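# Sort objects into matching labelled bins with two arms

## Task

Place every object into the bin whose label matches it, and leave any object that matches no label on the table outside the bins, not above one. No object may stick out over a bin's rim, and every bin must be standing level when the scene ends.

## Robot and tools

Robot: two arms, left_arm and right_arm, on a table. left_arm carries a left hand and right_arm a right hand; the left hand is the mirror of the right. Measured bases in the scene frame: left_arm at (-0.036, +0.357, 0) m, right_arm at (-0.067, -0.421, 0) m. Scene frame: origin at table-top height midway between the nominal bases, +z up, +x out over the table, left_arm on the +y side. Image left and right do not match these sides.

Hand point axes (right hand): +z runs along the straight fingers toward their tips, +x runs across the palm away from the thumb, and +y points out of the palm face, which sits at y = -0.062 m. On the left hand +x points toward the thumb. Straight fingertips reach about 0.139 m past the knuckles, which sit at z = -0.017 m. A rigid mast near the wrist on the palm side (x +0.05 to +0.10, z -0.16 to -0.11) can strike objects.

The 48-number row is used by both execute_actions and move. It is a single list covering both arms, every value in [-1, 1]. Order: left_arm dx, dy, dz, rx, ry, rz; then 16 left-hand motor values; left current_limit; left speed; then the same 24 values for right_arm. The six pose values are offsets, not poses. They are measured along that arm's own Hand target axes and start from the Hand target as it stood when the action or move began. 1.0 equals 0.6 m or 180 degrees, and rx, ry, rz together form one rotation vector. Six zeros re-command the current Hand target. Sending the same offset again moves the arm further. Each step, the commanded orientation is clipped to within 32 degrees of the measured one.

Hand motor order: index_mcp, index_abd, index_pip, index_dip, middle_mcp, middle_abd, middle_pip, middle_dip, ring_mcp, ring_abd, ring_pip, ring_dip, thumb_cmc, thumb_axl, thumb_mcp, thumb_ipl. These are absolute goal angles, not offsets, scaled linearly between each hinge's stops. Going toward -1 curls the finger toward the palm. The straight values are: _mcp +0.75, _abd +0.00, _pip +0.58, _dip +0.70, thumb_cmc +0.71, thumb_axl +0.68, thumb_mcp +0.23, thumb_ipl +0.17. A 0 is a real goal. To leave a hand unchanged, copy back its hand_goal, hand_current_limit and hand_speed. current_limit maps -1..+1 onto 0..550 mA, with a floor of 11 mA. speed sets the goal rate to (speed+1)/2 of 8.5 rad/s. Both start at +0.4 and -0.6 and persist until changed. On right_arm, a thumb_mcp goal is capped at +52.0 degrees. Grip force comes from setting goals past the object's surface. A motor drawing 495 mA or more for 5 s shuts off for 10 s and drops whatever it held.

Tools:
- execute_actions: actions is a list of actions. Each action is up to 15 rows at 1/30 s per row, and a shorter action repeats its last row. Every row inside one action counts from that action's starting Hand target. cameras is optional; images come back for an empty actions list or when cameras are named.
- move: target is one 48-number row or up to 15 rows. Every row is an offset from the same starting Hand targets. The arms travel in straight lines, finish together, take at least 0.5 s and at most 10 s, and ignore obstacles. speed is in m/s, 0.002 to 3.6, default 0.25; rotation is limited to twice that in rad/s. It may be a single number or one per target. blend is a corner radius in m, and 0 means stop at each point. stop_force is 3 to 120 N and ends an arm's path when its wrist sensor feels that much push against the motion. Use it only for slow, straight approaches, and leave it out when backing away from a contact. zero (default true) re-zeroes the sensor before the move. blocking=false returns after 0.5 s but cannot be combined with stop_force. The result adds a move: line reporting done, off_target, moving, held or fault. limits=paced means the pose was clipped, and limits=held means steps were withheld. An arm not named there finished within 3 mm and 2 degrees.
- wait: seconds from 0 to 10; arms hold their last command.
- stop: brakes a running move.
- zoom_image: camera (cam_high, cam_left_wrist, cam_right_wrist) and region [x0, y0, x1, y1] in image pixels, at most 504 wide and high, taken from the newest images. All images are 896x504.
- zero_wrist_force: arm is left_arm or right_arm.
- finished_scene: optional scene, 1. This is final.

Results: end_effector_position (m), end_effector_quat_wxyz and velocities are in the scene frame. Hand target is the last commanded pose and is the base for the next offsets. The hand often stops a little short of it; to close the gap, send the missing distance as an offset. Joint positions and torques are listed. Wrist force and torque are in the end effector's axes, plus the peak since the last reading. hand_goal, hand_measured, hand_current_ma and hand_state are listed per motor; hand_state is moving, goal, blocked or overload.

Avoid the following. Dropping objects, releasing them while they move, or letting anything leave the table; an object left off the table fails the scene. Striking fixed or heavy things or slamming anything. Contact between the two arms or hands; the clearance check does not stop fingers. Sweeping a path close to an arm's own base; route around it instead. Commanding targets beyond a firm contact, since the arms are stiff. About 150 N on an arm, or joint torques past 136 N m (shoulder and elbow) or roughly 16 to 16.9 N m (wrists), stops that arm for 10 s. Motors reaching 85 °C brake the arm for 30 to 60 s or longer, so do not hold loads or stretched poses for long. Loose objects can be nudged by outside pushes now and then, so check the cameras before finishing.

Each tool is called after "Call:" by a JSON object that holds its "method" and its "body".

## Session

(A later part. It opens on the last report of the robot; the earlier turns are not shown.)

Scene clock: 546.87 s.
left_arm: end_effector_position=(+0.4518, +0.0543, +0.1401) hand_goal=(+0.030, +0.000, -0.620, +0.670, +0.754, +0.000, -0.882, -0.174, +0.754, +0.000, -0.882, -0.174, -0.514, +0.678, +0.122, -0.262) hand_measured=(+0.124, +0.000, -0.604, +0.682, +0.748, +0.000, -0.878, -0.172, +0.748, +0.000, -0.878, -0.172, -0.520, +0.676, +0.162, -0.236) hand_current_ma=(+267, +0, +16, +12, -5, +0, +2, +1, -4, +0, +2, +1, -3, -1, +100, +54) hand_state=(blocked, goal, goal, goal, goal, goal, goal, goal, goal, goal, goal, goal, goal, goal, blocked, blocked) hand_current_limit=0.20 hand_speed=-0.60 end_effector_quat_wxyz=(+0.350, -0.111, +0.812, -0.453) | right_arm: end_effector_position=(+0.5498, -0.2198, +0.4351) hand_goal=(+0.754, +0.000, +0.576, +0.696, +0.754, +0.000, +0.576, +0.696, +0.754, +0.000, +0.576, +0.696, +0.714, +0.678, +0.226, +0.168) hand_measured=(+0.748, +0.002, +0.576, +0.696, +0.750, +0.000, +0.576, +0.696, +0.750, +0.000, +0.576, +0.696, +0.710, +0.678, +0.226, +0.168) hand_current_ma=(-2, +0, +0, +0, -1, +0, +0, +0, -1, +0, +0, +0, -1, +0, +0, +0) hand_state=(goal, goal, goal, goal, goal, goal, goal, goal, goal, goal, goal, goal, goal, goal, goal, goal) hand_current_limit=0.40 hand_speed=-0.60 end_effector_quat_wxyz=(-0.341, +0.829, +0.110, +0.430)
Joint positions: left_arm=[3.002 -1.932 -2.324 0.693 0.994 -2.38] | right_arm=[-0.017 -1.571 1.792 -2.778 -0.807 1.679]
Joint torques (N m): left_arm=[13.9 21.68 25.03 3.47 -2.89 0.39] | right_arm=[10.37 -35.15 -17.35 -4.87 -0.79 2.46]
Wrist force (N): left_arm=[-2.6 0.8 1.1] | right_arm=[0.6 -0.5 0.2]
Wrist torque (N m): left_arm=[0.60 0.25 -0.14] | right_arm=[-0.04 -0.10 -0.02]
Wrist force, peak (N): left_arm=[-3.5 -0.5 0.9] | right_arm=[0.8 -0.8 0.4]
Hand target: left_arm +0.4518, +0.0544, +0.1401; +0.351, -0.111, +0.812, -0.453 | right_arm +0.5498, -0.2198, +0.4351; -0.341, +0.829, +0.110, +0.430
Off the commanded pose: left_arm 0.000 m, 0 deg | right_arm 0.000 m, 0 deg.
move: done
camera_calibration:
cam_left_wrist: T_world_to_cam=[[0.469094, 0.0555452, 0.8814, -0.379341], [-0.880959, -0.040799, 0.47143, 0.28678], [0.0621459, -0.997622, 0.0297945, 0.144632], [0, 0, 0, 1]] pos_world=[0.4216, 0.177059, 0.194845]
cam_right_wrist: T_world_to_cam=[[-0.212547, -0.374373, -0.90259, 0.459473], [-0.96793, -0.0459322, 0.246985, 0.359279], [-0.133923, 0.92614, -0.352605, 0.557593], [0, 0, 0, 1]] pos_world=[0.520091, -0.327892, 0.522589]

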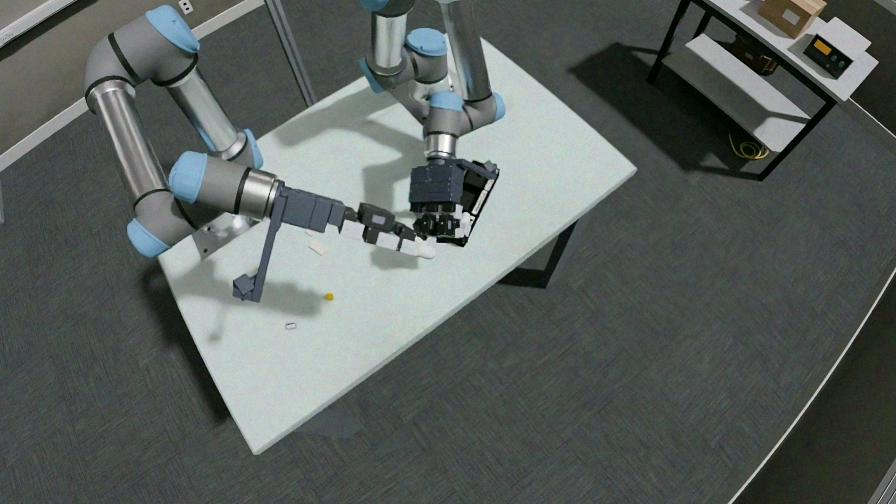

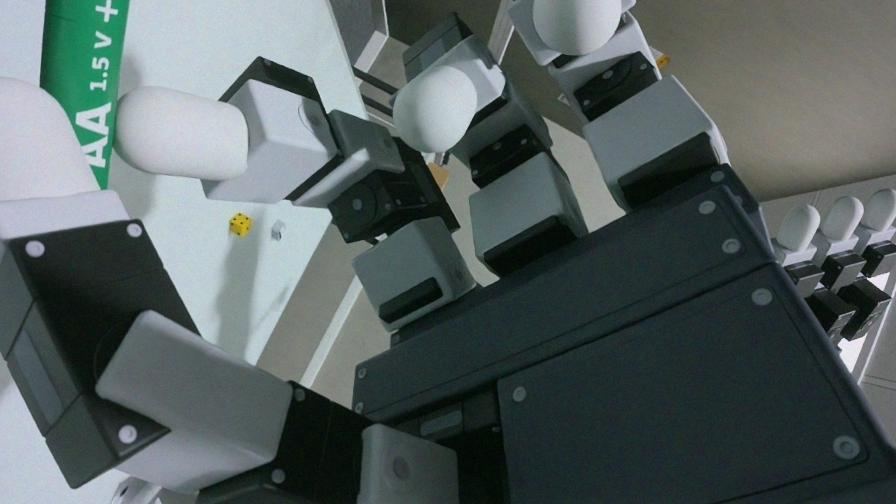

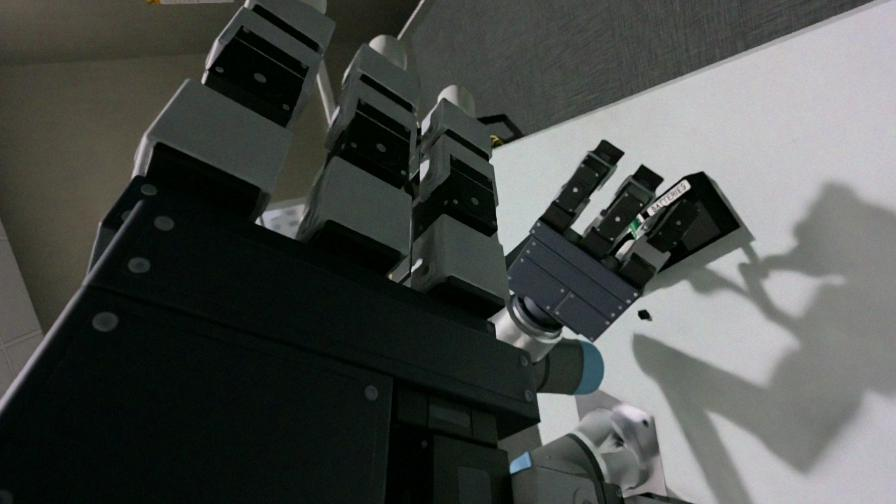

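Call:
{"method": "move", "body": {"target": [0.0622,0.1055,0.0047,0,0,0,0.03,0,-0.62,0.67,0.754,0,-0.883,-0.174,0.754,0,-0.883,-0.174,-0.514,0.678,0.121,-0.262,0.2,-0.6,0,0,0,0,0,0,0.754,0,0.576,0.696,0.754,0,0.576,0.696,0.754,0,0.576,0.696,0.714,0.678,0.226,0.168,0.4,-0.6], "speed": 0.15, "cameras": ["all"]}}

Call:
{"method": "zoom_image", "body": {"camera": "cam_right_wrist", "region": [600, 140, 800, 310]}}

Call:
{"method": "zoom_image", "body": {"camera": "cam_left_wrist", "region": [0, 0, 400, 340]}}

Scene clock: 592.47 s.
left_arm: end_effector_position=(+0.4351, +0.0697, +0.0702) hand_goal=(+0.030, +0.000, -0.620, +0.670, +0.754, +0.000, -0.882, -0.174, +0.754, +0.000, -0.882, -0.174, -0.514, +0.678, +0.122, -0.262) hand_measured=(+0.124, +0.000, -0.604, +0.682, +0.748, +0.000, -0.878, -0.172, +0.748, +0.000, -0.878, -0.172, -0.520, +0.676, +0.162, -0.236) hand_current_ma=(+267, +0, +16, +12, -5, +0, +2, +1, -4, +0, +2, +1, -3, -1, +100, +54) hand_state=(blocked, goal, goal, goal, goal, goal, goal, goal, goal, goal, goal, goal, goal, goal, blocked, blocked) hand_current_limit=0.20 hand_speed=-0.60 end_effector_quat_wxyz=(+0.350, -0.112, +0.812, -0.453) | right_arm: end_effector_position=(+0.5498, -0.2198, +0.4351) hand_goal=(+0.754, +0.000, +0.576, +0.696, +0.754, +0.000, +0.576, +0.696, +0.754, +0.000, +0.576, +0.696, +0.714, +0.678, +0.226, +0.168) hand_measured=(+0.748, +0.002, +0.576, +0.696, +0.750, +0.000, +0.576, +0.696, +0.750, +0.000, +0.576, +0.696, +0.710, +0.678, +0.226, +0.168) hand_current_ma=(-2, +0, +0, +0, -1, +0, +0, +0, -1, +0, +0, +0, -1, +0, +0, +0) hand_state=(goal, goal, goal, goal, goal, goal, goal, goal, goal, goal, goal, goal, goal, goal, goal, goal) hand_current_limit=0.40 hand_speed=-0.60 end_effector_quat_wxyz=(-0.341, +0.829, +0.110, +0.430)
Joint positions: left_arm=[3.039 -2.127 -2.395 0.948 0.961 -2.362] | right_arm=[-0.017 -1.571 1.792 -2.778 -0.807 1.679]
Joint torques (N m): left_arm=[-8.41 22.77 19.5 3.11 2.21 -0.6] | right_arm=[9.19 -35.54 -17.26 -4.82 -0.87 2.58]
Wrist force (N): left_arm=[-2.8 0.3 1.3] | right_arm=[0.6 -0.6 0.5]
Wrist torque (N m): left_arm=[0.54 0.22 -0.25] | right_arm=[-0.08 -0.11 -0.03]
Wrist force, peak (N): left_arm=[-3.6 -0.9 0.9] | right_arm=[0.6 -0.8 0.6]
Hand target: left_arm +0.4352, +0.0696, +0.0701; +0.351, -0.111, +0.812, -0.453 | right_arm +0.5498, -0.2198, +0.4351; -0.341, +0.829, +0.110, +0.430
Off the commanded pose: left_arm 0.000 m, 0 deg | right_arm 0.000 m, 0 deg.
move: done
camera_calibration:
cam_left_wrist: T_world_to_cam=[[0.469086, 0.0555918, 0.881401, -0.310753], [-0.880956, -0.0408872, 0.471428, 0.305661], [0.0622456, -0.997616, 0.0297943, 0.162975], [0, 0, 0, 1]] pos_world=[0.4049, 0.192359, 0.124945]
cam_right_wrist: T_world_to_cam=[[-0.212547, -0.374373, -0.90259, 0.459473], [-0.96793, -0.0459322, 0.246985, 0.359279], [-0.133923, 0.92614, -0.352605, 0.557593], [0, 0, 0, 1]] pos_world=[0.520091, -0.327892, 0.522589]

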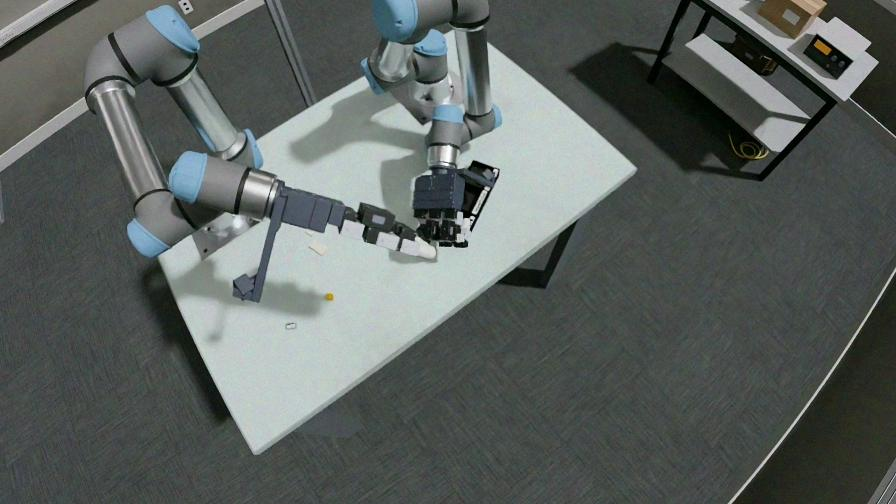

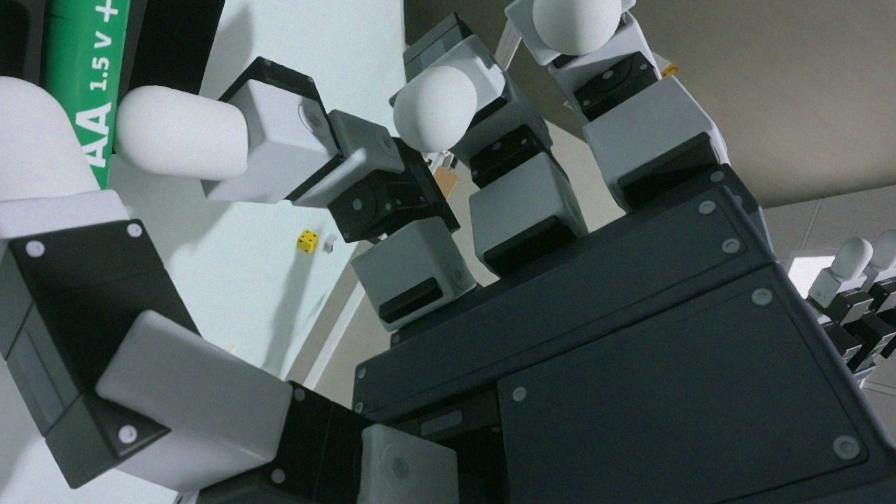

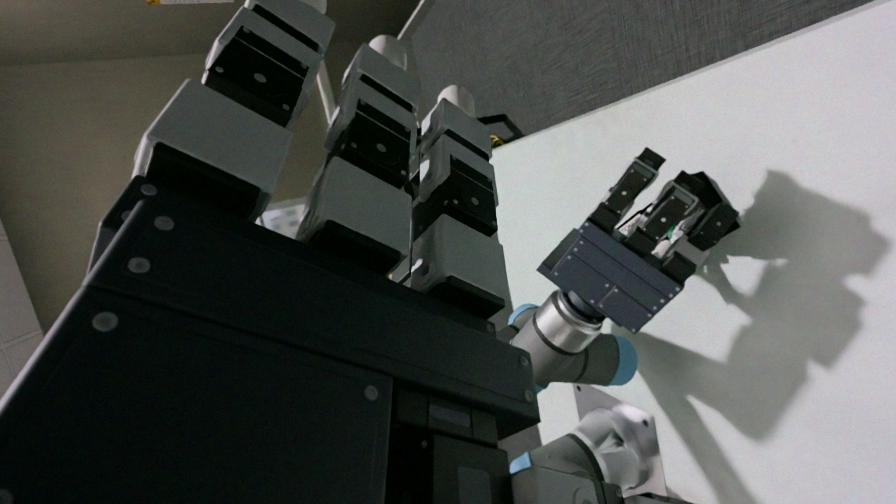

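Scaled by 2.520.

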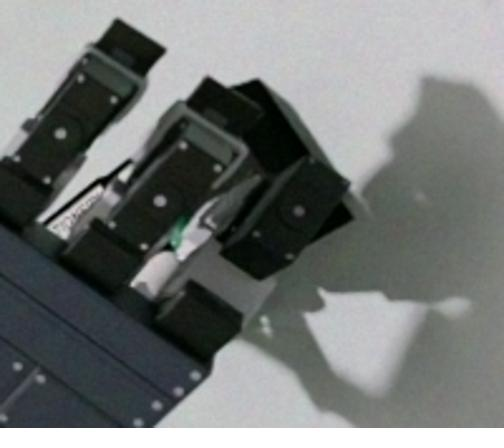

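Scaled by 1.260.

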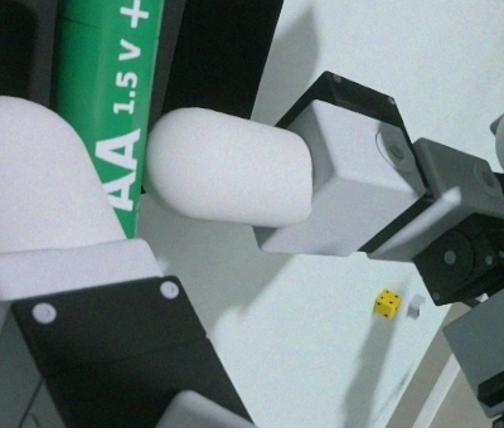

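Call:
{"method": "move", "body": {"target": [[0.0024,0.0041,0.0017,0,0,0,0.2,0,-0.64,0.696,0.754,0,-0.883,-0.174,0.754,0,-0.883,-0.174,-0.514,0.678,0.121,-0.262,0.2,-0.6,0,0,0,0,0,0,0.754,0,0.576,0.696,0.754,0,0.576,0.696,0.754,0,0.576,0.696,0.714,0.678,0.226,0.168,0.4,-0.6],[0.0024,0.0041,0.0017,0,0,0,0.384,0,-0.72,0.696,0.754,0,-0.883,-0.174,0.754,0,-0.883,-0.174,-0.514,0.678,0.2,-0.262,0.2,-0.6,0,0,0,0,0,0,0.754,0,0.576,0.696,0.754,0,0.576,0.696,0.754,0,0.576,0.696,0.714,0.678,0.226,0.168,0.4,-0.6]], "speed": 0.1, "cameras": ["cam_left_wrist","cam_right_wrist"]}}

Scene clock: 612.97 s.
left_arm: end_effector_position=(+0.4351, +0.0696, +0.0671) hand_goal=(+0.384, +0.000, -0.720, +0.696, +0.754, +0.000, -0.882, -0.174, +0.754, +0.000, -0.882, -0.174, -0.514, +0.678, +0.200, -0.262) hand_measured=(+0.376, +0.000, -0.714, +0.698, +0.748, +0.000, -0.878, -0.172, +0.748, +0.000, -0.878, -0.172, -0.514, +0.676, +0.198, -0.260) hand_current_ma=(-7, +0, +3, +1, -5, +0, +2, +1, -4, +0, +2, +1, +0, -1, -2, +2) hand_state=(goal, goal, goal, goal, goal, goal, goal, goal, goal, goal, goal, goal, goal, goal, goal, goal) hand_current_limit=0.20 hand_speed=-0.60 end_effector_quat_wxyz=(+0.351, -0.111, +0.812, -0.453) | right_arm: end_effector_position=(+0.5498, -0.2198, +0.4351) hand_goal=(+0.754, +0.000, +0.576, +0.696, +0.754, +0.000, +0.576, +0.696, +0.754, +0.000, +0.576, +0.696, +0.714, +0.678, +0.226, +0.168) hand_measured=(+0.748, +0.002, +0.576, +0.696, +0.750, +0.000, +0.576, +0.696, +0.750, +0.000, +0.576, +0.696, +0.710, +0.678, +0.226, +0.168) hand_current_ma=(-2, +0, +0, +0, -1, +0, +0, +0, -1, +0, +0, +0, -1, +0, +0, +0) hand_state=(goal, goal, goal, goal, goal, goal, goal, goal, goal, goal, goal, goal, goal, goal, goal, goal) hand_current_limit=0.40 hand_speed=-0.60 end_effector_quat_wxyz=(-0.341, +0.829, +0.110, +0.430)
Joint positions: left_arm=[3.039 -2.137 -2.394 0.958 0.961 -2.362] | right_arm=[-0.017 -1.571 1.792 -2.778 -0.807 1.679]
Joint torques (N m): left_arm=[-8.6 39.14 17.18 0.32 2.17 -1.03] | right_arm=[10.08 -34.59 -16.96 -4.83 -0.91 2.33]
Wrist force (N): left_arm=[-2.8 -0.2 1.3] | right_arm=[0.7 -0.4 0.3]
Wrist torque (N m): left_arm=[0.48 0.22 -0.23] | right_arm=[-0.03 -0.12 -0.01]
Wrist force, peak (N): left_arm=[-3.3 0.2 1.2] | right_arm=[0.8 -0.7 0.4]
Hand target: left_arm +0.4351, +0.0696, +0.0671; +0.351, -0.111, +0.812, -0.453 | right_arm +0.5498, -0.2198, +0.4351; -0.341, +0.829, +0.110, +0.430
Off the commanded pose: left_arm 0.000 m, 0 deg | right_arm 0.000 m, 0 deg.
move: done
camera_calibration:
cam_left_wrist: T_world_to_cam=[[0.468975, 0.0555402, 0.881463, -0.307968], [-0.881022, -0.0408079, 0.471312, 0.307144], [0.0621474, -0.997622, 0.0297943, 0.163008], [0, 0, 0, 1]] pos_world=[0.404899, 0.192259, 0.121845]
cam_right_wrist: T_world_to_cam=[[-0.212547, -0.374373, -0.90259, 0.459473], [-0.96793, -0.0459322, 0.246985, 0.359279], [-0.133923, 0.92614, -0.352605, 0.557593], [0, 0, 0, 1]] pos_world=[0.520091, -0.327892, 0.522589]
Images, in order (width x height): cam_left_wrist 896x504, cam_right_wrist 896x504.

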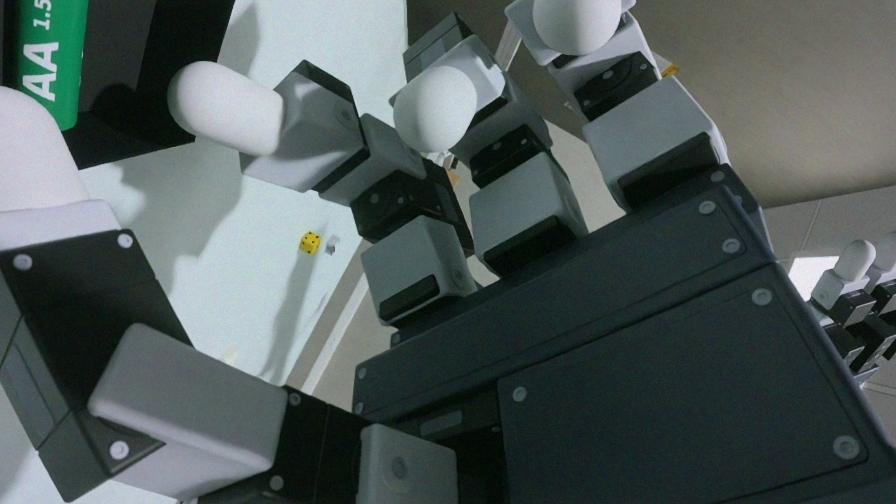

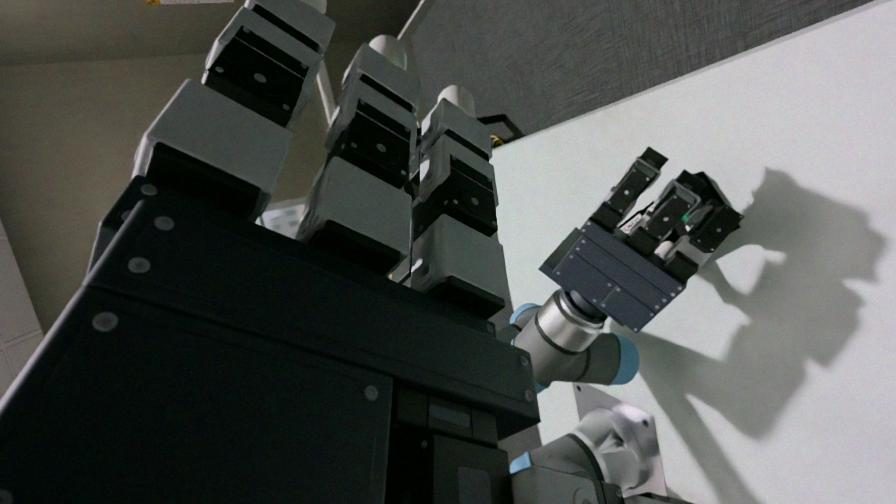

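Call:
{"method": "move", "body": {"target": [[-0.0783,-0.1357,-0.057,0,0,0,0.452,0,-0.737,0.696,0.754,0,-0.883,-0.174,0.754,0,-0.883,-0.174,-0.514,0.678,0.121,-0.262,0.2,-0.6,0.1272,0.6147,-0.4743,0,0,0,0.754,0,0.576,0.696,0.754,0,0.576,0.696,0.754,0,0.576,0.696,0.714,0.678,0.226,0.168,0.4,-0.6],[0.3713,-0.6052,0.4668,0,0,0,0.452,0,-0.737,0.696,0.754,0,-0.883,-0.174,0.754,0,-0.883,-0.174,-0.514,0.678,0.121,-0.262,0.2,-0.6,0.1272,0.6147,-0.4743,0,0,0,0.754,0,0.576,0.696,0.754,0,0.576,0.696,0.754,0,0.576,0.696,0.714,0.678,0.226,0.168,0.4,-0.6]], "speed": 0.35, "blend": [0.03,0], "cameras": ["all"]}}

Call:
{"method": "zoom_image", "body": {"camera": "cam_left_wrist", "region": [0, 0, 400, 340]}}

Call:
{"method": "zoom_image", "body": {"camera": "cam_right_wrist", "region": [600, 150, 896, 450]}}

Scene clock: 644.07 s.
left_arm: end_effector_position=(+0.4106, -0.4306, +0.1622) hand_goal=(+0.452, +0.000, -0.736, +0.696, +0.754, +0.000, -0.882, -0.174, +0.754, +0.000, -0.882, -0.174, -0.514, +0.678, +0.122, -0.262) hand_measured=(+0.444, +0.000, -0.732, +0.698, +0.748, +0.000, -0.878, -0.172, +0.748, +0.000, -0.878, -0.172, -0.512, +0.676, +0.124, -0.260) hand_current_ma=(-6, +0, +3, +1, -5, +0, +2, +1, -3, +0, +2, +1, +1, -1, +0, +2) hand_state=(goal, goal, goal, goal, goal, goal, goal, goal, goal, goal, goal, goal, goal, goal, goal, goal) hand_current_limit=0.20 hand_speed=-0.60 end_effector_quat_wxyz=(+0.351, -0.111, +0.812, -0.453) | right_arm: end_effector_position=(+0.5899, -0.6902, +0.4353) hand_goal=(+0.754, +0.000, +0.576, +0.696, +0.754, +0.000, +0.576, +0.696, +0.754, +0.000, +0.576, +0.696, +0.714, +0.678, +0.226, +0.168) hand_measured=(+0.750, +0.002, +0.576, +0.696, +0.750, +0.000, +0.576, +0.696, +0.750, +0.000, +0.576, +0.696, +0.710, +0.678, +0.226, +0.168) hand_current_ma=(-2, +0, +0, +0, -1, +0, +0, +0, -1, +0, +0, +0, -1, +0, +0, +0) hand_state=(goal, goal, goal, goal, goal, goal, goal, goal, goal, goal, goal, goal, goal, goal, goal, goal) hand_current_limit=0.40 hand_speed=-0.60 end_effector_quat_wxyz=(-0.341, +0.829, +0.110, +0.430)
Joint positions: left_arm=[2.186 -2.512 -1.121 0.135 1.756 -2.688] | right_arm=[-0.827 -1.333 1.256 -1.282 -0.42 0.306]
Joint torques (N m): left_arm=[8.18 49.28 34.42 2.47 -2.08 0.17] | right_arm=[5.54 -28.72 -32.48 -0.42 2.78 -2.69]
Wrist force (N): left_arm=[-3.1 0.3 1.2] | right_arm=[0.3 -0.2 -0.1]
Wrist torque (N m): left_arm=[0.52 0.20 -0.23] | right_arm=[-0.05 -0.12 0.08]
Wrist force, peak (N): left_arm=[-4.3 1.3 0.0] | right_arm=[-0.4 -3.2 1.8]
Hand target: left_arm +0.4107, -0.4307, +0.1622; +0.351, -0.111, +0.812, -0.453 | right_arm +0.5899, -0.6902, +0.4353; -0.341, +0.829, +0.110, +0.430
Off the commanded pose: left_arm 0.000 m, 0 deg | right_arm 0.000 m, 0 deg.
move: done
camera_calibration:
cam_left_wrist: T_world_to_cam=[[0.468895, 0.0555837, 0.881503, -0.352489], [-0.881058, -0.0409016, 0.471237, 0.220326], [0.062248, -0.997616, 0.0297939, -0.337349], [0, 0, 0, 1]] pos_world=[0.380399, -0.307941, 0.216945]
cam_right_wrist: T_world_to_cam=[[-0.212547, -0.374373, -0.90259, 0.291997], [-0.96793, -0.0459322, 0.246985, 0.376369], [-0.133923, 0.92614, -0.352605, 0.998549], [0, 0, 0, 1]] pos_world=[0.560091, -0.798192, 0.522689]

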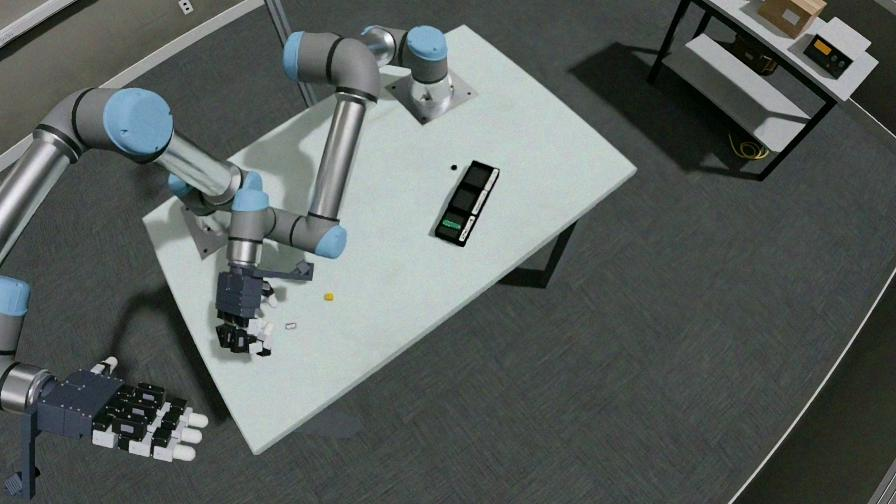

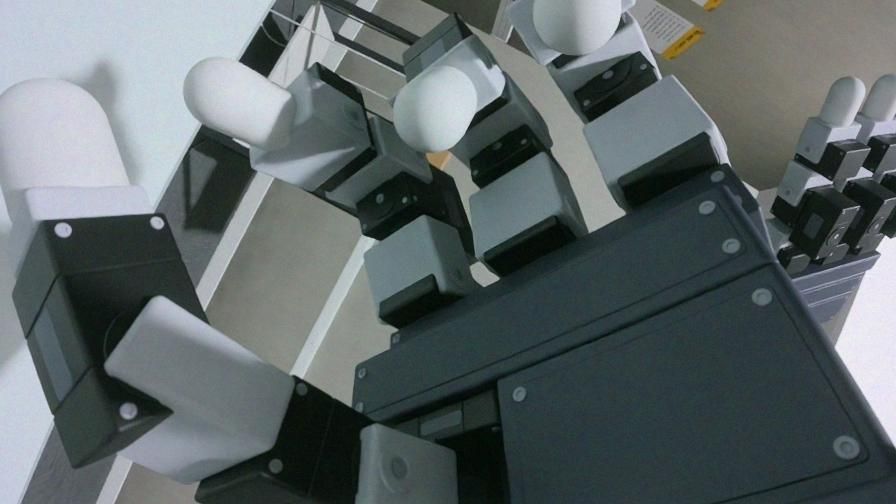

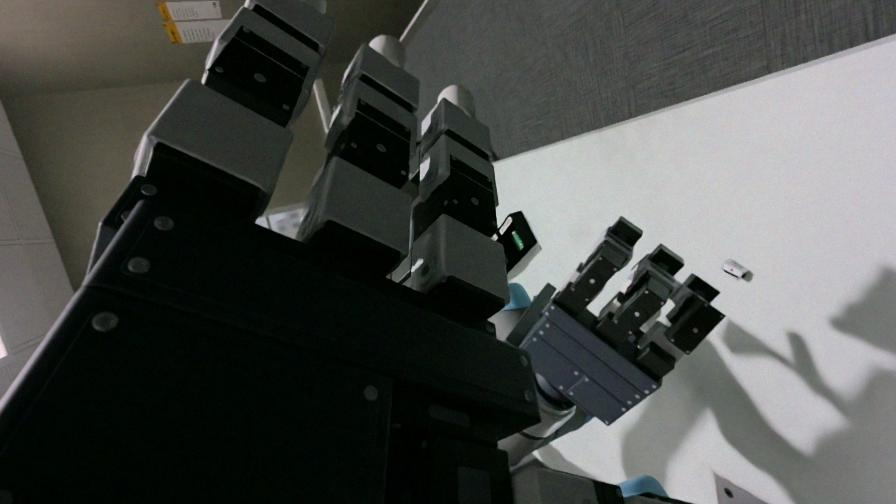

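Scaled by 1.260.

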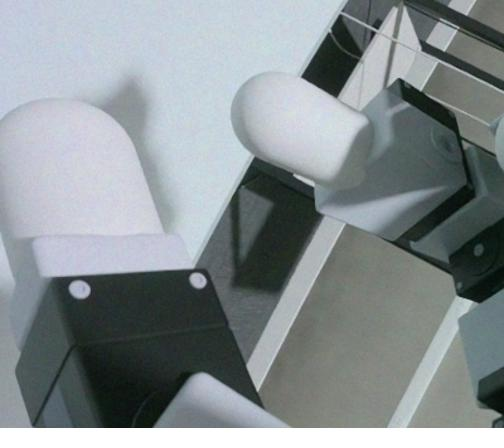

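Scaled by 1.680.

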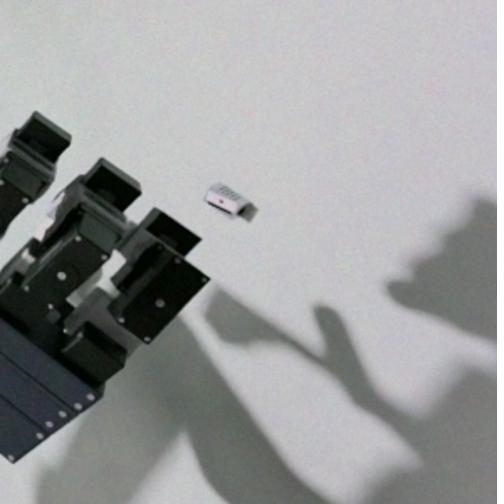

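Call:
{"method": "move", "body": {"target": [0.0687,0.1122,0.0632,0,0,0,0.452,0,-0.737,0.696,0.754,0,-0.883,-0.174,0.754,0,-0.883,-0.174,-0.514,0.678,0.121,-0.262,0.2,-0.6,0,0,0,0,0,0,0.754,0,0.576,0.696,0.754,0,0.576,0.696,0.754,0,0.576,0.696,0.714,0.678,0.226,0.168,0.4,-0.6], "speed": 0.2, "cameras": ["cam_left_wrist","cam_right_wrist"]}}

Call:
{"method": "zoom_image", "body": {"camera": "cam_left_wrist", "region": [0, 0, 300, 200]}}

Call:
{"method": "zoom_image", "body": {"camera": "cam_right_wrist", "region": [600, 150, 840, 390]}}

Scene clock: 660.50 s.
left_arm: end_effector_position=(+0.4153, -0.4382, +0.0753) hand_goal=(+0.452, +0.000, -0.736, +0.696, +0.754, +0.000, -0.882, -0.174, +0.754, +0.000, -0.882, -0.174, -0.514, +0.678, +0.122, -0.262) hand_measured=(+0.444, +0.000, -0.732, +0.698, +0.748, +0.000, -0.878, -0.172, +0.748, +0.000, -0.878, -0.172, -0.512, +0.676, +0.124, -0.260) hand_current_ma=(-6, +0, +3, +1, -5, +0, +2, +1, -3, +0, +2, +1, +1, -1, +0, +2) hand_state=(goal, goal, goal, goal, goal, goal, goal, goal, goal, goal, goal, goal, goal, goal, goal, goal) hand_current_limit=0.20 hand_speed=-0.60 end_effector_quat_wxyz=(+0.351, -0.111, +0.812, -0.453) | right_arm: end_effector_position=(+0.5899, -0.6902, +0.4353) hand_goal=(+0.754, +0.000, +0.576, +0.696, +0.754, +0.000, +0.576, +0.696, +0.754, +0.000, +0.576, +0.696, +0.714, +0.678, +0.226, +0.168) hand_measured=(+0.750, +0.002, +0.576, +0.696, +0.750, +0.000, +0.576, +0.696, +0.750, +0.000, +0.576, +0.696, +0.710, +0.678, +0.226, +0.168) hand_current_ma=(-2, +0, +0, +0, -1, +0, +0, +0, -1, +0, +0, +0, -1, +0, +0, +0) hand_state=(goal, goal, goal, goal, goal, goal, goal, goal, goal, goal, goal, goal, goal, goal, goal, goal) hand_current_limit=0.40 hand_speed=-0.60 end_effector_quat_wxyz=(-0.341, +0.829, +0.110, +0.430)
Joint positions: left_arm=[2.186 -2.651 -1.092 0.245 1.756 -2.688] | right_arm=[-0.827 -1.333 1.256 -1.282 -0.42 0.306]
Joint torques (N m): left_arm=[-9.19 53.84 9.05 1.42 2.02 0.01] | right_arm=[6.3 -28.15 -31.98 -0.38 2.93 -2.65]
Wrist force (N): left_arm=[-2.8 0.1 1.4] | right_arm=[0.1 -0.4 -0.4]
Wrist torque (N m): left_arm=[0.49 0.19 -0.20] | right_arm=[-0.05 -0.09 0.06]
Wrist force, peak (N): left_arm=[-4.0 -1.6 0.2] | right_arm=[-0.1 -0.2 -0.7]
Hand target: left_arm +0.4152, -0.4382, +0.0751; +0.351, -0.111, +0.812, -0.453 | right_arm +0.5899, -0.6902, +0.4353; -0.341, +0.829, +0.110, +0.430
Off the commanded pose: left_arm 0.000 m, 0 deg | right_arm 0.000 m, 0 deg.
move: done
camera_calibration:
cam_left_wrist: T_world_to_cam=[[0.468849, 0.055758, 0.881517, -0.27755], [-0.881082, -0.0408102, 0.471199, 0.265061], [0.062248, -0.99761, 0.0299936, -0.342652], [0, 0, 0, 1]] pos_world=[0.384999, -0.31554, 0.130045]
cam_right_wrist: T_world_to_cam=[[-0.212547, -0.374373, -0.90259, 0.291997], [-0.96793, -0.0459322, 0.246985, 0.376369], [-0.133923, 0.92614, -0.352605, 0.998549], [0, 0, 0, 1]] pos_world=[0.560091, -0.798192, 0.522689]
Images, in order (width x height): cam_left_wrist 896x504, cam_right_wrist 896x504.

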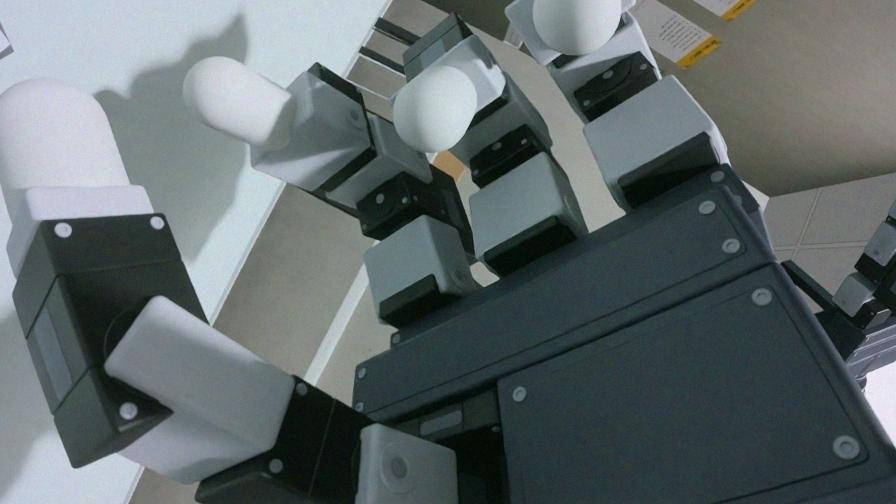

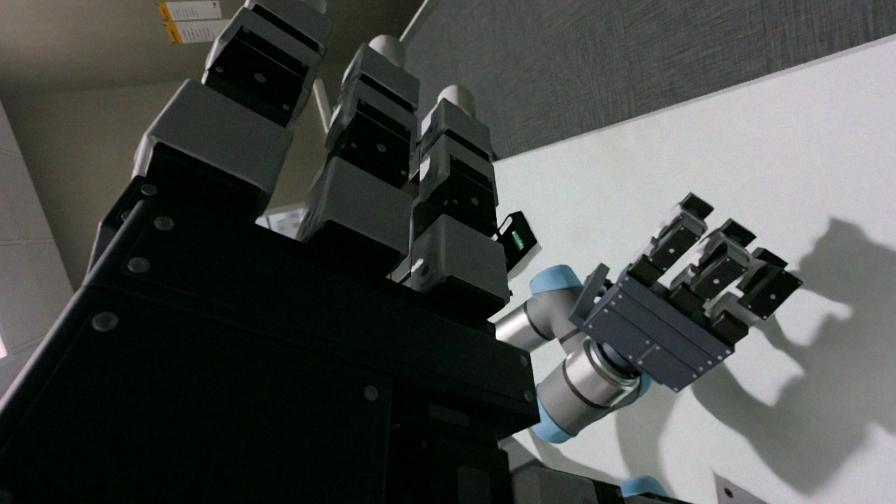

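Scaled by 1.680.

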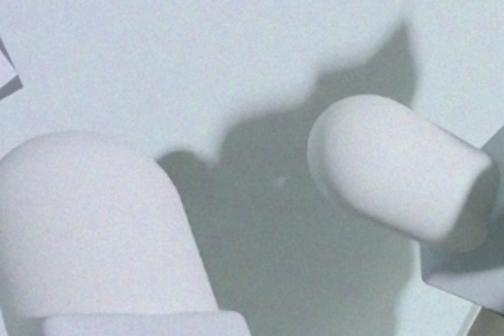

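Scaled by 2.100.

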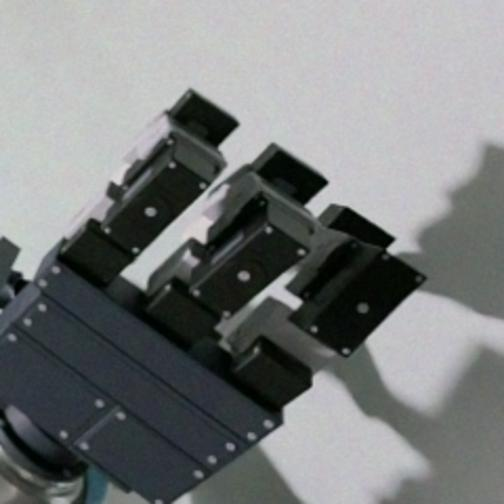

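Call:
{"method": "move", "body": {"target": [0.0298,0.0515,0.0217,0,0,0,0.452,0,-0.737,0.696,0.754,0,-0.883,-0.174,0.754,0,-0.883,-0.174,-0.514,0.678,0.121,-0.262,0.2,-0.6,0,0,0,0,0,0,0.754,0,0.576,0.696,0.754,0,0.576,0.696,0.754,0,0.576,0.696,0.714,0.678,0.226,0.168,0.4,-0.6], "speed": 0.05, "stop_force": 8, "cameras": ["cam_left_wrist"]}}

Call:
{"method": "zoom_image", "body": {"camera": "cam_left_wrist", "region": [0, 0, 300, 200]}}

Scene clock: 669.60 s.
left_arm: end_effector_position=(+0.4151, -0.4382, +0.0445) hand_goal=(+0.452, +0.000, -0.736, +0.696, +0.754, +0.000, -0.882, -0.174, +0.754, +0.000, -0.882, -0.174, -0.514, +0.678, +0.122, -0.262) hand_measured=(+0.444, +0.000, -0.732, +0.698, +0.748, +0.000, -0.878, -0.172, +0.748, +0.000, -0.878, -0.172, -0.514, +0.676, +0.120, -0.264) hand_current_ma=(-6, +0, +3, +1, -5, +0, +2, +1, -3, +0, +2, +1, +0, -1, -1, -1) hand_state=(goal, goal, goal, goal, goal, goal, goal, goal, goal, goal, goal, goal, goal, goal, goal, goal) hand_current_limit=0.20 hand_speed=-0.60 end_effector_quat_wxyz=(+0.351, -0.111, +0.812, -0.453) | right_arm: end_effector_position=(+0.5899, -0.6902, +0.4353) hand_goal=(+0.754, +0.000, +0.576, +0.696, +0.754, +0.000, +0.576, +0.696, +0.754, +0.000, +0.576, +0.696, +0.714, +0.678, +0.226, +0.168) hand_measured=(+0.750, +0.002, +0.576, +0.696, +0.750, +0.000, +0.576, +0.696, +0.750, +0.000, +0.576, +0.696, +0.710, +0.678, +0.226, +0.168) hand_current_ma=(-2, +0, +0, +0, -1, +0, +0, +0, -1, +0, +0, +0, -1, +0, +0, +0) hand_state=(goal, goal, goal, goal, goal, goal, goal, goal, goal, goal, goal, goal, goal, goal, goal, goal) hand_current_limit=0.40 hand_speed=-0.60 end_effector_quat_wxyz=(-0.341, +0.829, +0.110, +0.430)
Joint positions: left_arm=[2.186 -2.699 -1.085 0.285 1.756 -2.688] | right_arm=[-0.827 -1.333 1.256 -1.282 -0.42 0.306]
Joint torques (N m): left_arm=[-0.6 50.36 8.07 4.78 -1.92 0.4] | right_arm=[6.24 -28.34 -32.09 -0.39 2.85 -2.61]
Wrist force (N): left_arm=[-2.4 0.2 1.8] | right_arm=[0.1 -0.2 0.0]
Wrist torque (N m): left_arm=[0.46 0.16 -0.15] | right_arm=[-0.06 -0.10 0.06]
Wrist force, peak (N): left_arm=[-5.2 -7.6 -3.3] | right_arm=[0.1 -0.4 -0.5]
Hand target: left_arm +0.4151, -0.4382, +0.0445; +0.351, -0.111, +0.812, -0.453 (not the last commanded pose) | right_arm +0.5899, -0.6902, +0.4353; -0.341, +0.829, +0.110, +0.430
Off the commanded pose: left_arm 0.007 m, 0 deg | right_arm 0.000 m, 0 deg.
move: contact (left_arm)
camera_calibration:
cam_left_wrist: T_world_to_cam=[[0.468851, 0.0557113, 0.881518, -0.25028], [-0.881088, -0.0407223, 0.471196, 0.279564], [0.0621484, -0.997616, 0.0299938, -0.341683], [0, 0, 0, 1]] pos_world=[0.384899, -0.31554, 0.0991455]
Images, in order (width x height): cam_left_wrist 896x504.

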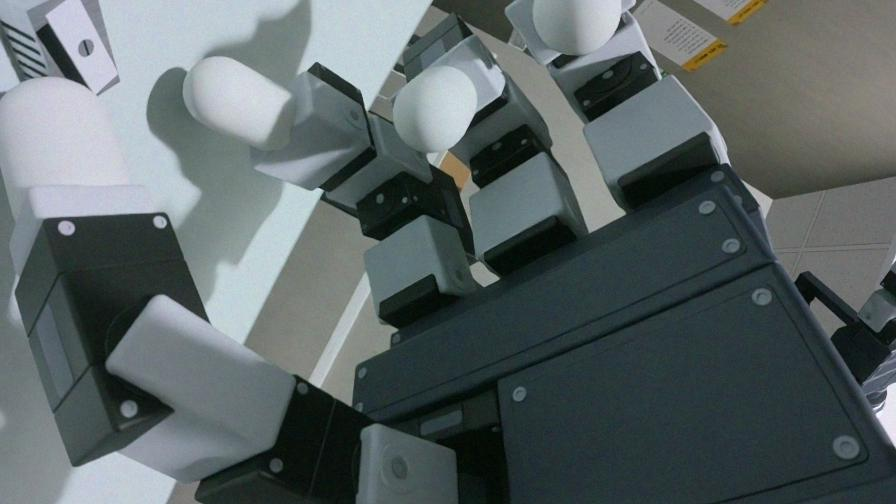

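Scaled by 1.680.

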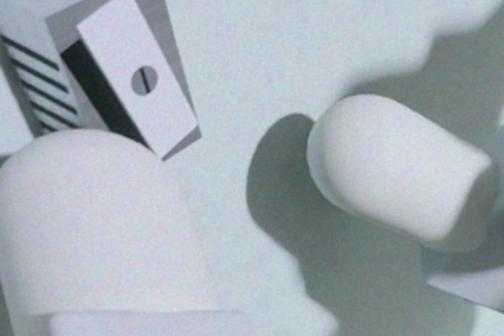

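Call:
{"method": "move", "body": {"target": [[-0.0157,-0.0271,-0.0114,0,0,0,0.544,0,-0.737,0.696,0.754,0,-0.883,-0.174,0.754,0,-0.883,-0.174,-0.514,0.678,0.258,-0.262,0.2,-0.6,0,0,0,0,0,0,0.754,0,0.576,0.696,0.754,0,0.576,0.696,0.754,0,0.576,0.696,0.714,0.678,0.226,0.168,0.4,-0.6],[-0.0267,-0.031,0.0133,0,0,0,0.544,0,-0.737,0.696,0.754,0,-0.883,-0.174,0.754,0,-0.883,-0.174,-0.514,0.678,0.258,-0.262,0.2,-0.6,0,0,0,0,0,0,0.754,0,0.576,0.696,0.754,0,0.576,0.696,0.754,0,0.576,0.696,0.714,0.678,0.226,0.168,0.4,-0.6],[-0.0063,0.0043,0.0282,0,0,0,0.544,0,-0.737,0.696,0.754,0,-0.883,-0.174,0.754,0,-0.883,-0.174,-0.514,0.678,0.258,-0.262,0.2,-0.6,0,0,0,0,0,0,0.754,0,0.576,0.696,0.754,0,0.576,0.696,0.754,0,0.576,0.696,0.714,0.678,0.226,0.168,0.4,-0.6]], "speed": 0.06, "cameras": ["cam_left_wrist"]}}

Call:
{"method": "zoom_image", "body": {"camera": "cam_left_wrist", "region": [0, 0, 300, 200]}}

Scene clock: 700.17 s.
left_arm: end_effector_position=(+0.4296, -0.4460, +0.0383) hand_goal=(+0.544, +0.000, -0.736, +0.696, +0.754, +0.000, -0.882, -0.174, +0.754, +0.000, -0.882, -0.174, -0.514, +0.678, +0.258, -0.262) hand_measured=(+0.534, +0.000, -0.732, +0.698, +0.748, +0.000, -0.878, -0.172, +0.748, +0.000, -0.878, -0.172, -0.514, +0.676, +0.256, -0.264) hand_current_ma=(-10, +0, +3, +1, -5, +0, +2, +1, -3, +0, +2, +1, +0, -1, -2, -1) hand_state=(goal, goal, goal, goal, goal, goal, goal, goal, goal, goal, goal, goal, goal, goal, goal, goal) hand_current_limit=0.20 hand_speed=-0.60 end_effector_quat_wxyz=(+0.351, -0.111, +0.812, -0.453) end_effector_velocity=(+0.000, +0.000, +0.001) end_effector_angular_velocity=(+0.003, +0.004, +0.000) | right_arm: end_effector_position=(+0.5899, -0.6902, +0.4353) hand_goal=(+0.754, +0.000, +0.576, +0.696, +0.754, +0.000, +0.576, +0.696, +0.754, +0.000, +0.576, +0.696, +0.714, +0.678, +0.226, +0.168) hand_measured=(+0.750, +0.002, +0.576, +0.696, +0.750, +0.000, +0.576, +0.696, +0.750, +0.000, +0.576, +0.696, +0.710, +0.678, +0.226, +0.168) hand_current_ma=(-2, +0, +0, +0, -1, +0, +0, +0, -1, +0, +0, +0, -1, +0, +0, +0) hand_state=(goal, goal, goal, goal, goal, goal, goal, goal, goal, goal, goal, goal, goal, goal, goal, goal) hand_current_limit=0.40 hand_speed=-0.60 end_effector_quat_wxyz=(-0.341, +0.829, +0.110, +0.430)
Joint positions: left_arm=[2.196 -2.738 -1.017 0.258 1.747 -2.685] | right_arm=[-0.827 -1.333 1.256 -1.282 -0.42 0.306]
Joint velocities: left_arm=[0 0.003 -0.001 -0.007 -0.001 -0.001] | right_arm=[within noise]
Joint torques (N m): left_arm=[-8.67 70.8 22.04 -0.24 2.17 -1.01] | right_arm=[6.18 -28.66 -32.14 -0.45 2.81 -2.68]
Wrist force (N): left_arm=[-3.0 0.3 1.2] | right_arm=[0.4 0.0 -0.2]
Wrist torque (N m): left_arm=[0.52 0.21 -0.18] | right_arm=[-0.02 -0.13 0.09]
Wrist force, peak (N): left_arm=[-3.4 0.1 1.9] | right_arm=[0.2 -0.6 -0.5]
Hand target: left_arm +0.4296, -0.4460, +0.0383; +0.351, -0.111, +0.812, -0.453 | right_arm +0.5899, -0.6902, +0.4353; -0.341, +0.829, +0.110, +0.430
Off the commanded pose: left_arm 0.000 m, 0 deg | right_arm 0.000 m, 0 deg.
move: done
camera_calibration:
cam_left_wrist: T_world_to_cam=[[0.468697, 0.0558343, 0.881592, -0.251172], [-0.881177, -0.0405514, 0.471045, 0.295], [0.0620502, -0.997616, 0.0301936, -0.350162], [0, 0, 0, 1]] pos_world=[0.399399, -0.32334, 0.0930457]
Images, in order (width x height): cam_left_wrist 896x504.

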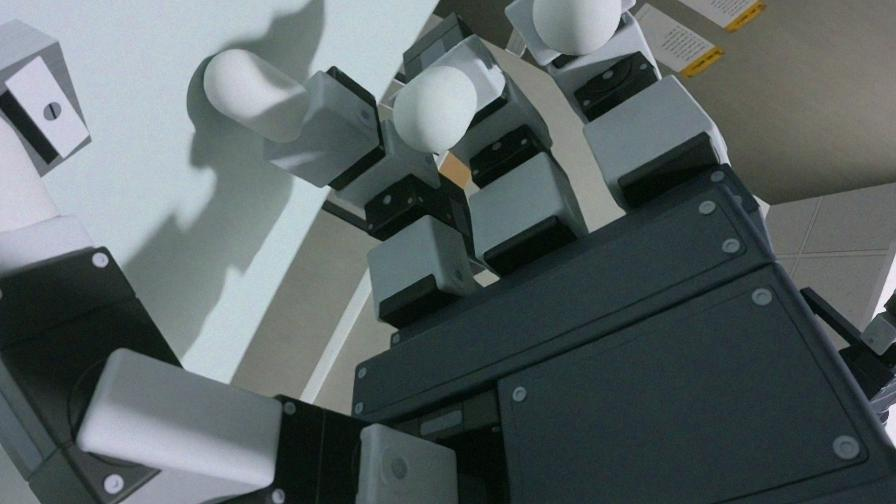

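Scaled by 1.680.

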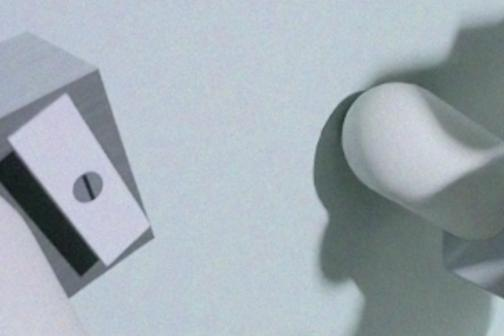

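Call:
{"method": "move", "body": {"target": [[0,0,0,0,0,0,0.473,0,-0.723,0.696,0.754,0,-0.883,-0.174,0.754,0,-0.883,-0.174,-0.514,0.678,0.258,-0.262,0.2,-0.6,0,0,0,0,0,0,0.754,0,0.576,0.696,0.754,0,0.576,0.696,0.754,0,0.576,0.696,0.714,0.678,0.226,0.168,0.4,-0.6],[0,0,0,0,0,0,0.395,0,-0.698,0.696,0.754,0,-0.883,-0.174,0.754,0,-0.883,-0.174,-0.514,0.678,0.258,-0.262,0.2,-0.6,0,0,0,0,0,0,0.754,0,0.576,0.696,0.754,0,0.576,0.696,0.754,0,0.576,0.696,0.714,0.678,0.226,0.168,0.4,-0.6],[0,0,0,0,0,0,0.314,0,-0.663,0.696,0.754,0,-0.883,-0.174,0.754,0,-0.883,-0.174,-0.514,0.678,0.258,-0.262,0.2,-0.6,0,0,0,0,0,0,0.754,0,0.576,0.696,0.754,0,0.576,0.696,0.754,0,0.576,0.696,0.714,0.678,0.226,0.168,0.4,-0.6],[0,0,0,0,0,0,0.227,0,-0.616,0.696,0.754,0,-0.883,-0.174,0.754,0,-0.883,-0.174,-0.514,0.678,0.258,-0.262,0.2,-0.6,0,0,0,0,0,0,0.754,0,0.576,0.696,0.754,0,0.576,0.696,0.754,0,0.576,0.696,0.714,0.678,0.226,0.168,0.4,-0.6],[0,0,0,0,0,0,0.137,0,-0.558,0.696,0.754,0,-0.883,-0.174,0.754,0,-0.883,-0.174,-0.514,0.678,0.258,-0.262,0.2,-0.6,0,0,0,0,0,0,0.754,0,0.576,0.696,0.754,0,0.576,0.696,0.754,0,0.576,0.696,0.714,0.678,0.226,0.168,0.4,-0.6],[0,0,0,0,0,0,0.062,0,-0.52,0.696,0.754,0,-0.883,-0.174,0.754,0,-0.883,-0.174,-0.514,0.678,0.258,-0.262,0.2,-0.6,0,0,0,0,0,0,0.754,0,0.576,0.696,0.754,0,0.576,0.696,0.754,0,0.576,0.696,0.714,0.678,0.226,0.168,0.4,-0.6]], "speed": 0.06, "cameras": ["cam_left_wrist"]}}

Call:
{"method": "zoom_image", "body": {"camera": "cam_left_wrist", "region": [0, 0, 300, 240]}}

Scene clock: 720.10 s.
left_arm: end_effector_position=(+0.4296, -0.4460, +0.0383) hand_goal=(+0.062, +0.000, -0.520, +0.696, +0.754, +0.000, -0.882, -0.174, +0.754, +0.000, -0.882, -0.174, -0.514, +0.678, +0.258, -0.262) hand_measured=(+0.064, +0.000, -0.520, +0.698, +0.748, +0.000, -0.878, -0.172, +0.748, +0.000, -0.878, -0.172, -0.514, +0.676, +0.256, -0.264) hand_current_ma=(+0, +0, +0, +1, -5, +0, +2, +1, -3, +0, +2, +1, +0, -1, -2, -1) hand_state=(goal, goal, goal, goal, goal, goal, goal, goal, goal, goal, goal, goal, goal, goal, goal, goal) hand_current_limit=0.20 hand_speed=-0.60 end_effector_quat_wxyz=(+0.351, -0.111, +0.812, -0.453) | right_arm: end_effector_position=(+0.5899, -0.6902, +0.4353) hand_goal=(+0.754, +0.000, +0.576, +0.696, +0.754, +0.000, +0.576, +0.696, +0.754, +0.000, +0.576, +0.696, +0.714, +0.678, +0.226, +0.168) hand_measured=(+0.750, +0.002, +0.576, +0.696, +0.750, +0.000, +0.576, +0.696, +0.750, +0.000, +0.576, +0.696, +0.710, +0.678, +0.226, +0.168) hand_current_ma=(-2, +0, +0, +0, -1, +0, +0, +0, -1, +0, +0, +0, -1, +0, +0, +0) hand_state=(goal, goal, goal, goal, goal, goal, goal, goal, goal, goal, goal, goal, goal, goal, goal, goal) hand_current_limit=0.40 hand_speed=-0.60 end_effector_quat_wxyz=(-0.341, +0.829, +0.110, +0.430)
Joint positions: left_arm=[2.196 -2.738 -1.017 0.258 1.747 -2.685] | right_arm=[-0.827 -1.333 1.256 -1.282 -0.42 0.306]
Joint torques (N m): left_arm=[-8.3 68.95 8.99 0.16 1.63 0.23] | right_arm=[6.11 -28.63 -31.98 -0.47 2.8 -2.65]
Wrist force (N): left_arm=[-2.7 0.3 1.1] | right_arm=[-0.1 -0.2 -0.2]
Wrist torque (N m): left_arm=[0.54 0.17 -0.18] | right_arm=[-0.04 -0.07 0.05]
Wrist force, peak (N): left_arm=[-3.0 0.5 1.3] | right_arm=[0.4 -0.6 -0.4]
Hand target: left_arm +0.4296, -0.4460, +0.0383; +0.351, -0.111, +0.812, -0.453 | right_arm +0.5899, -0.6902, +0.4353; -0.341, +0.829, +0.110, +0.430
Off the commanded pose: left_arm 0.000 m, 0 deg | right_arm 0.000 m, 0 deg.
move: done
camera_calibration:
cam_left_wrist: T_world_to_cam=[[0.468859, 0.0556648, 0.881517, -0.251284], [-0.881091, -0.040634, 0.471198, 0.294926], [0.0620487, -0.997622, 0.0299941, -0.350145], [0, 0, 0, 1]] pos_world=[0.399399, -0.323341, 0.0930455]
Images, in order (width x height): cam_left_wrist 896x504.

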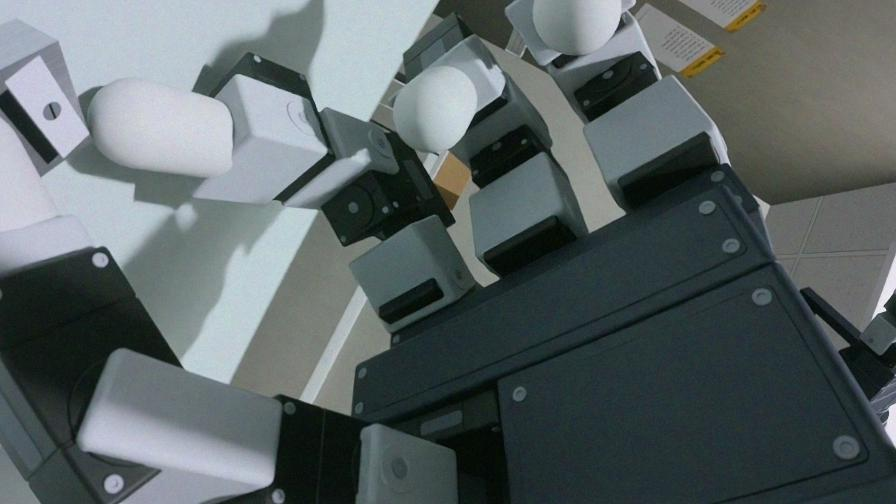

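Scaled by 1.680.

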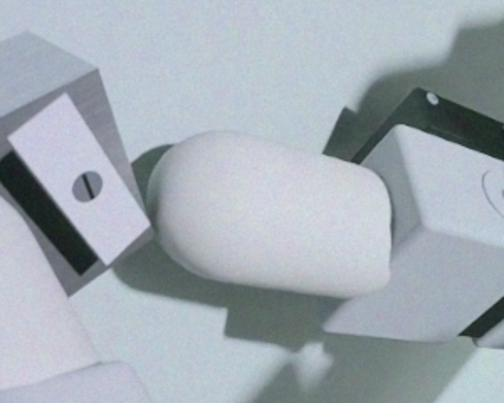

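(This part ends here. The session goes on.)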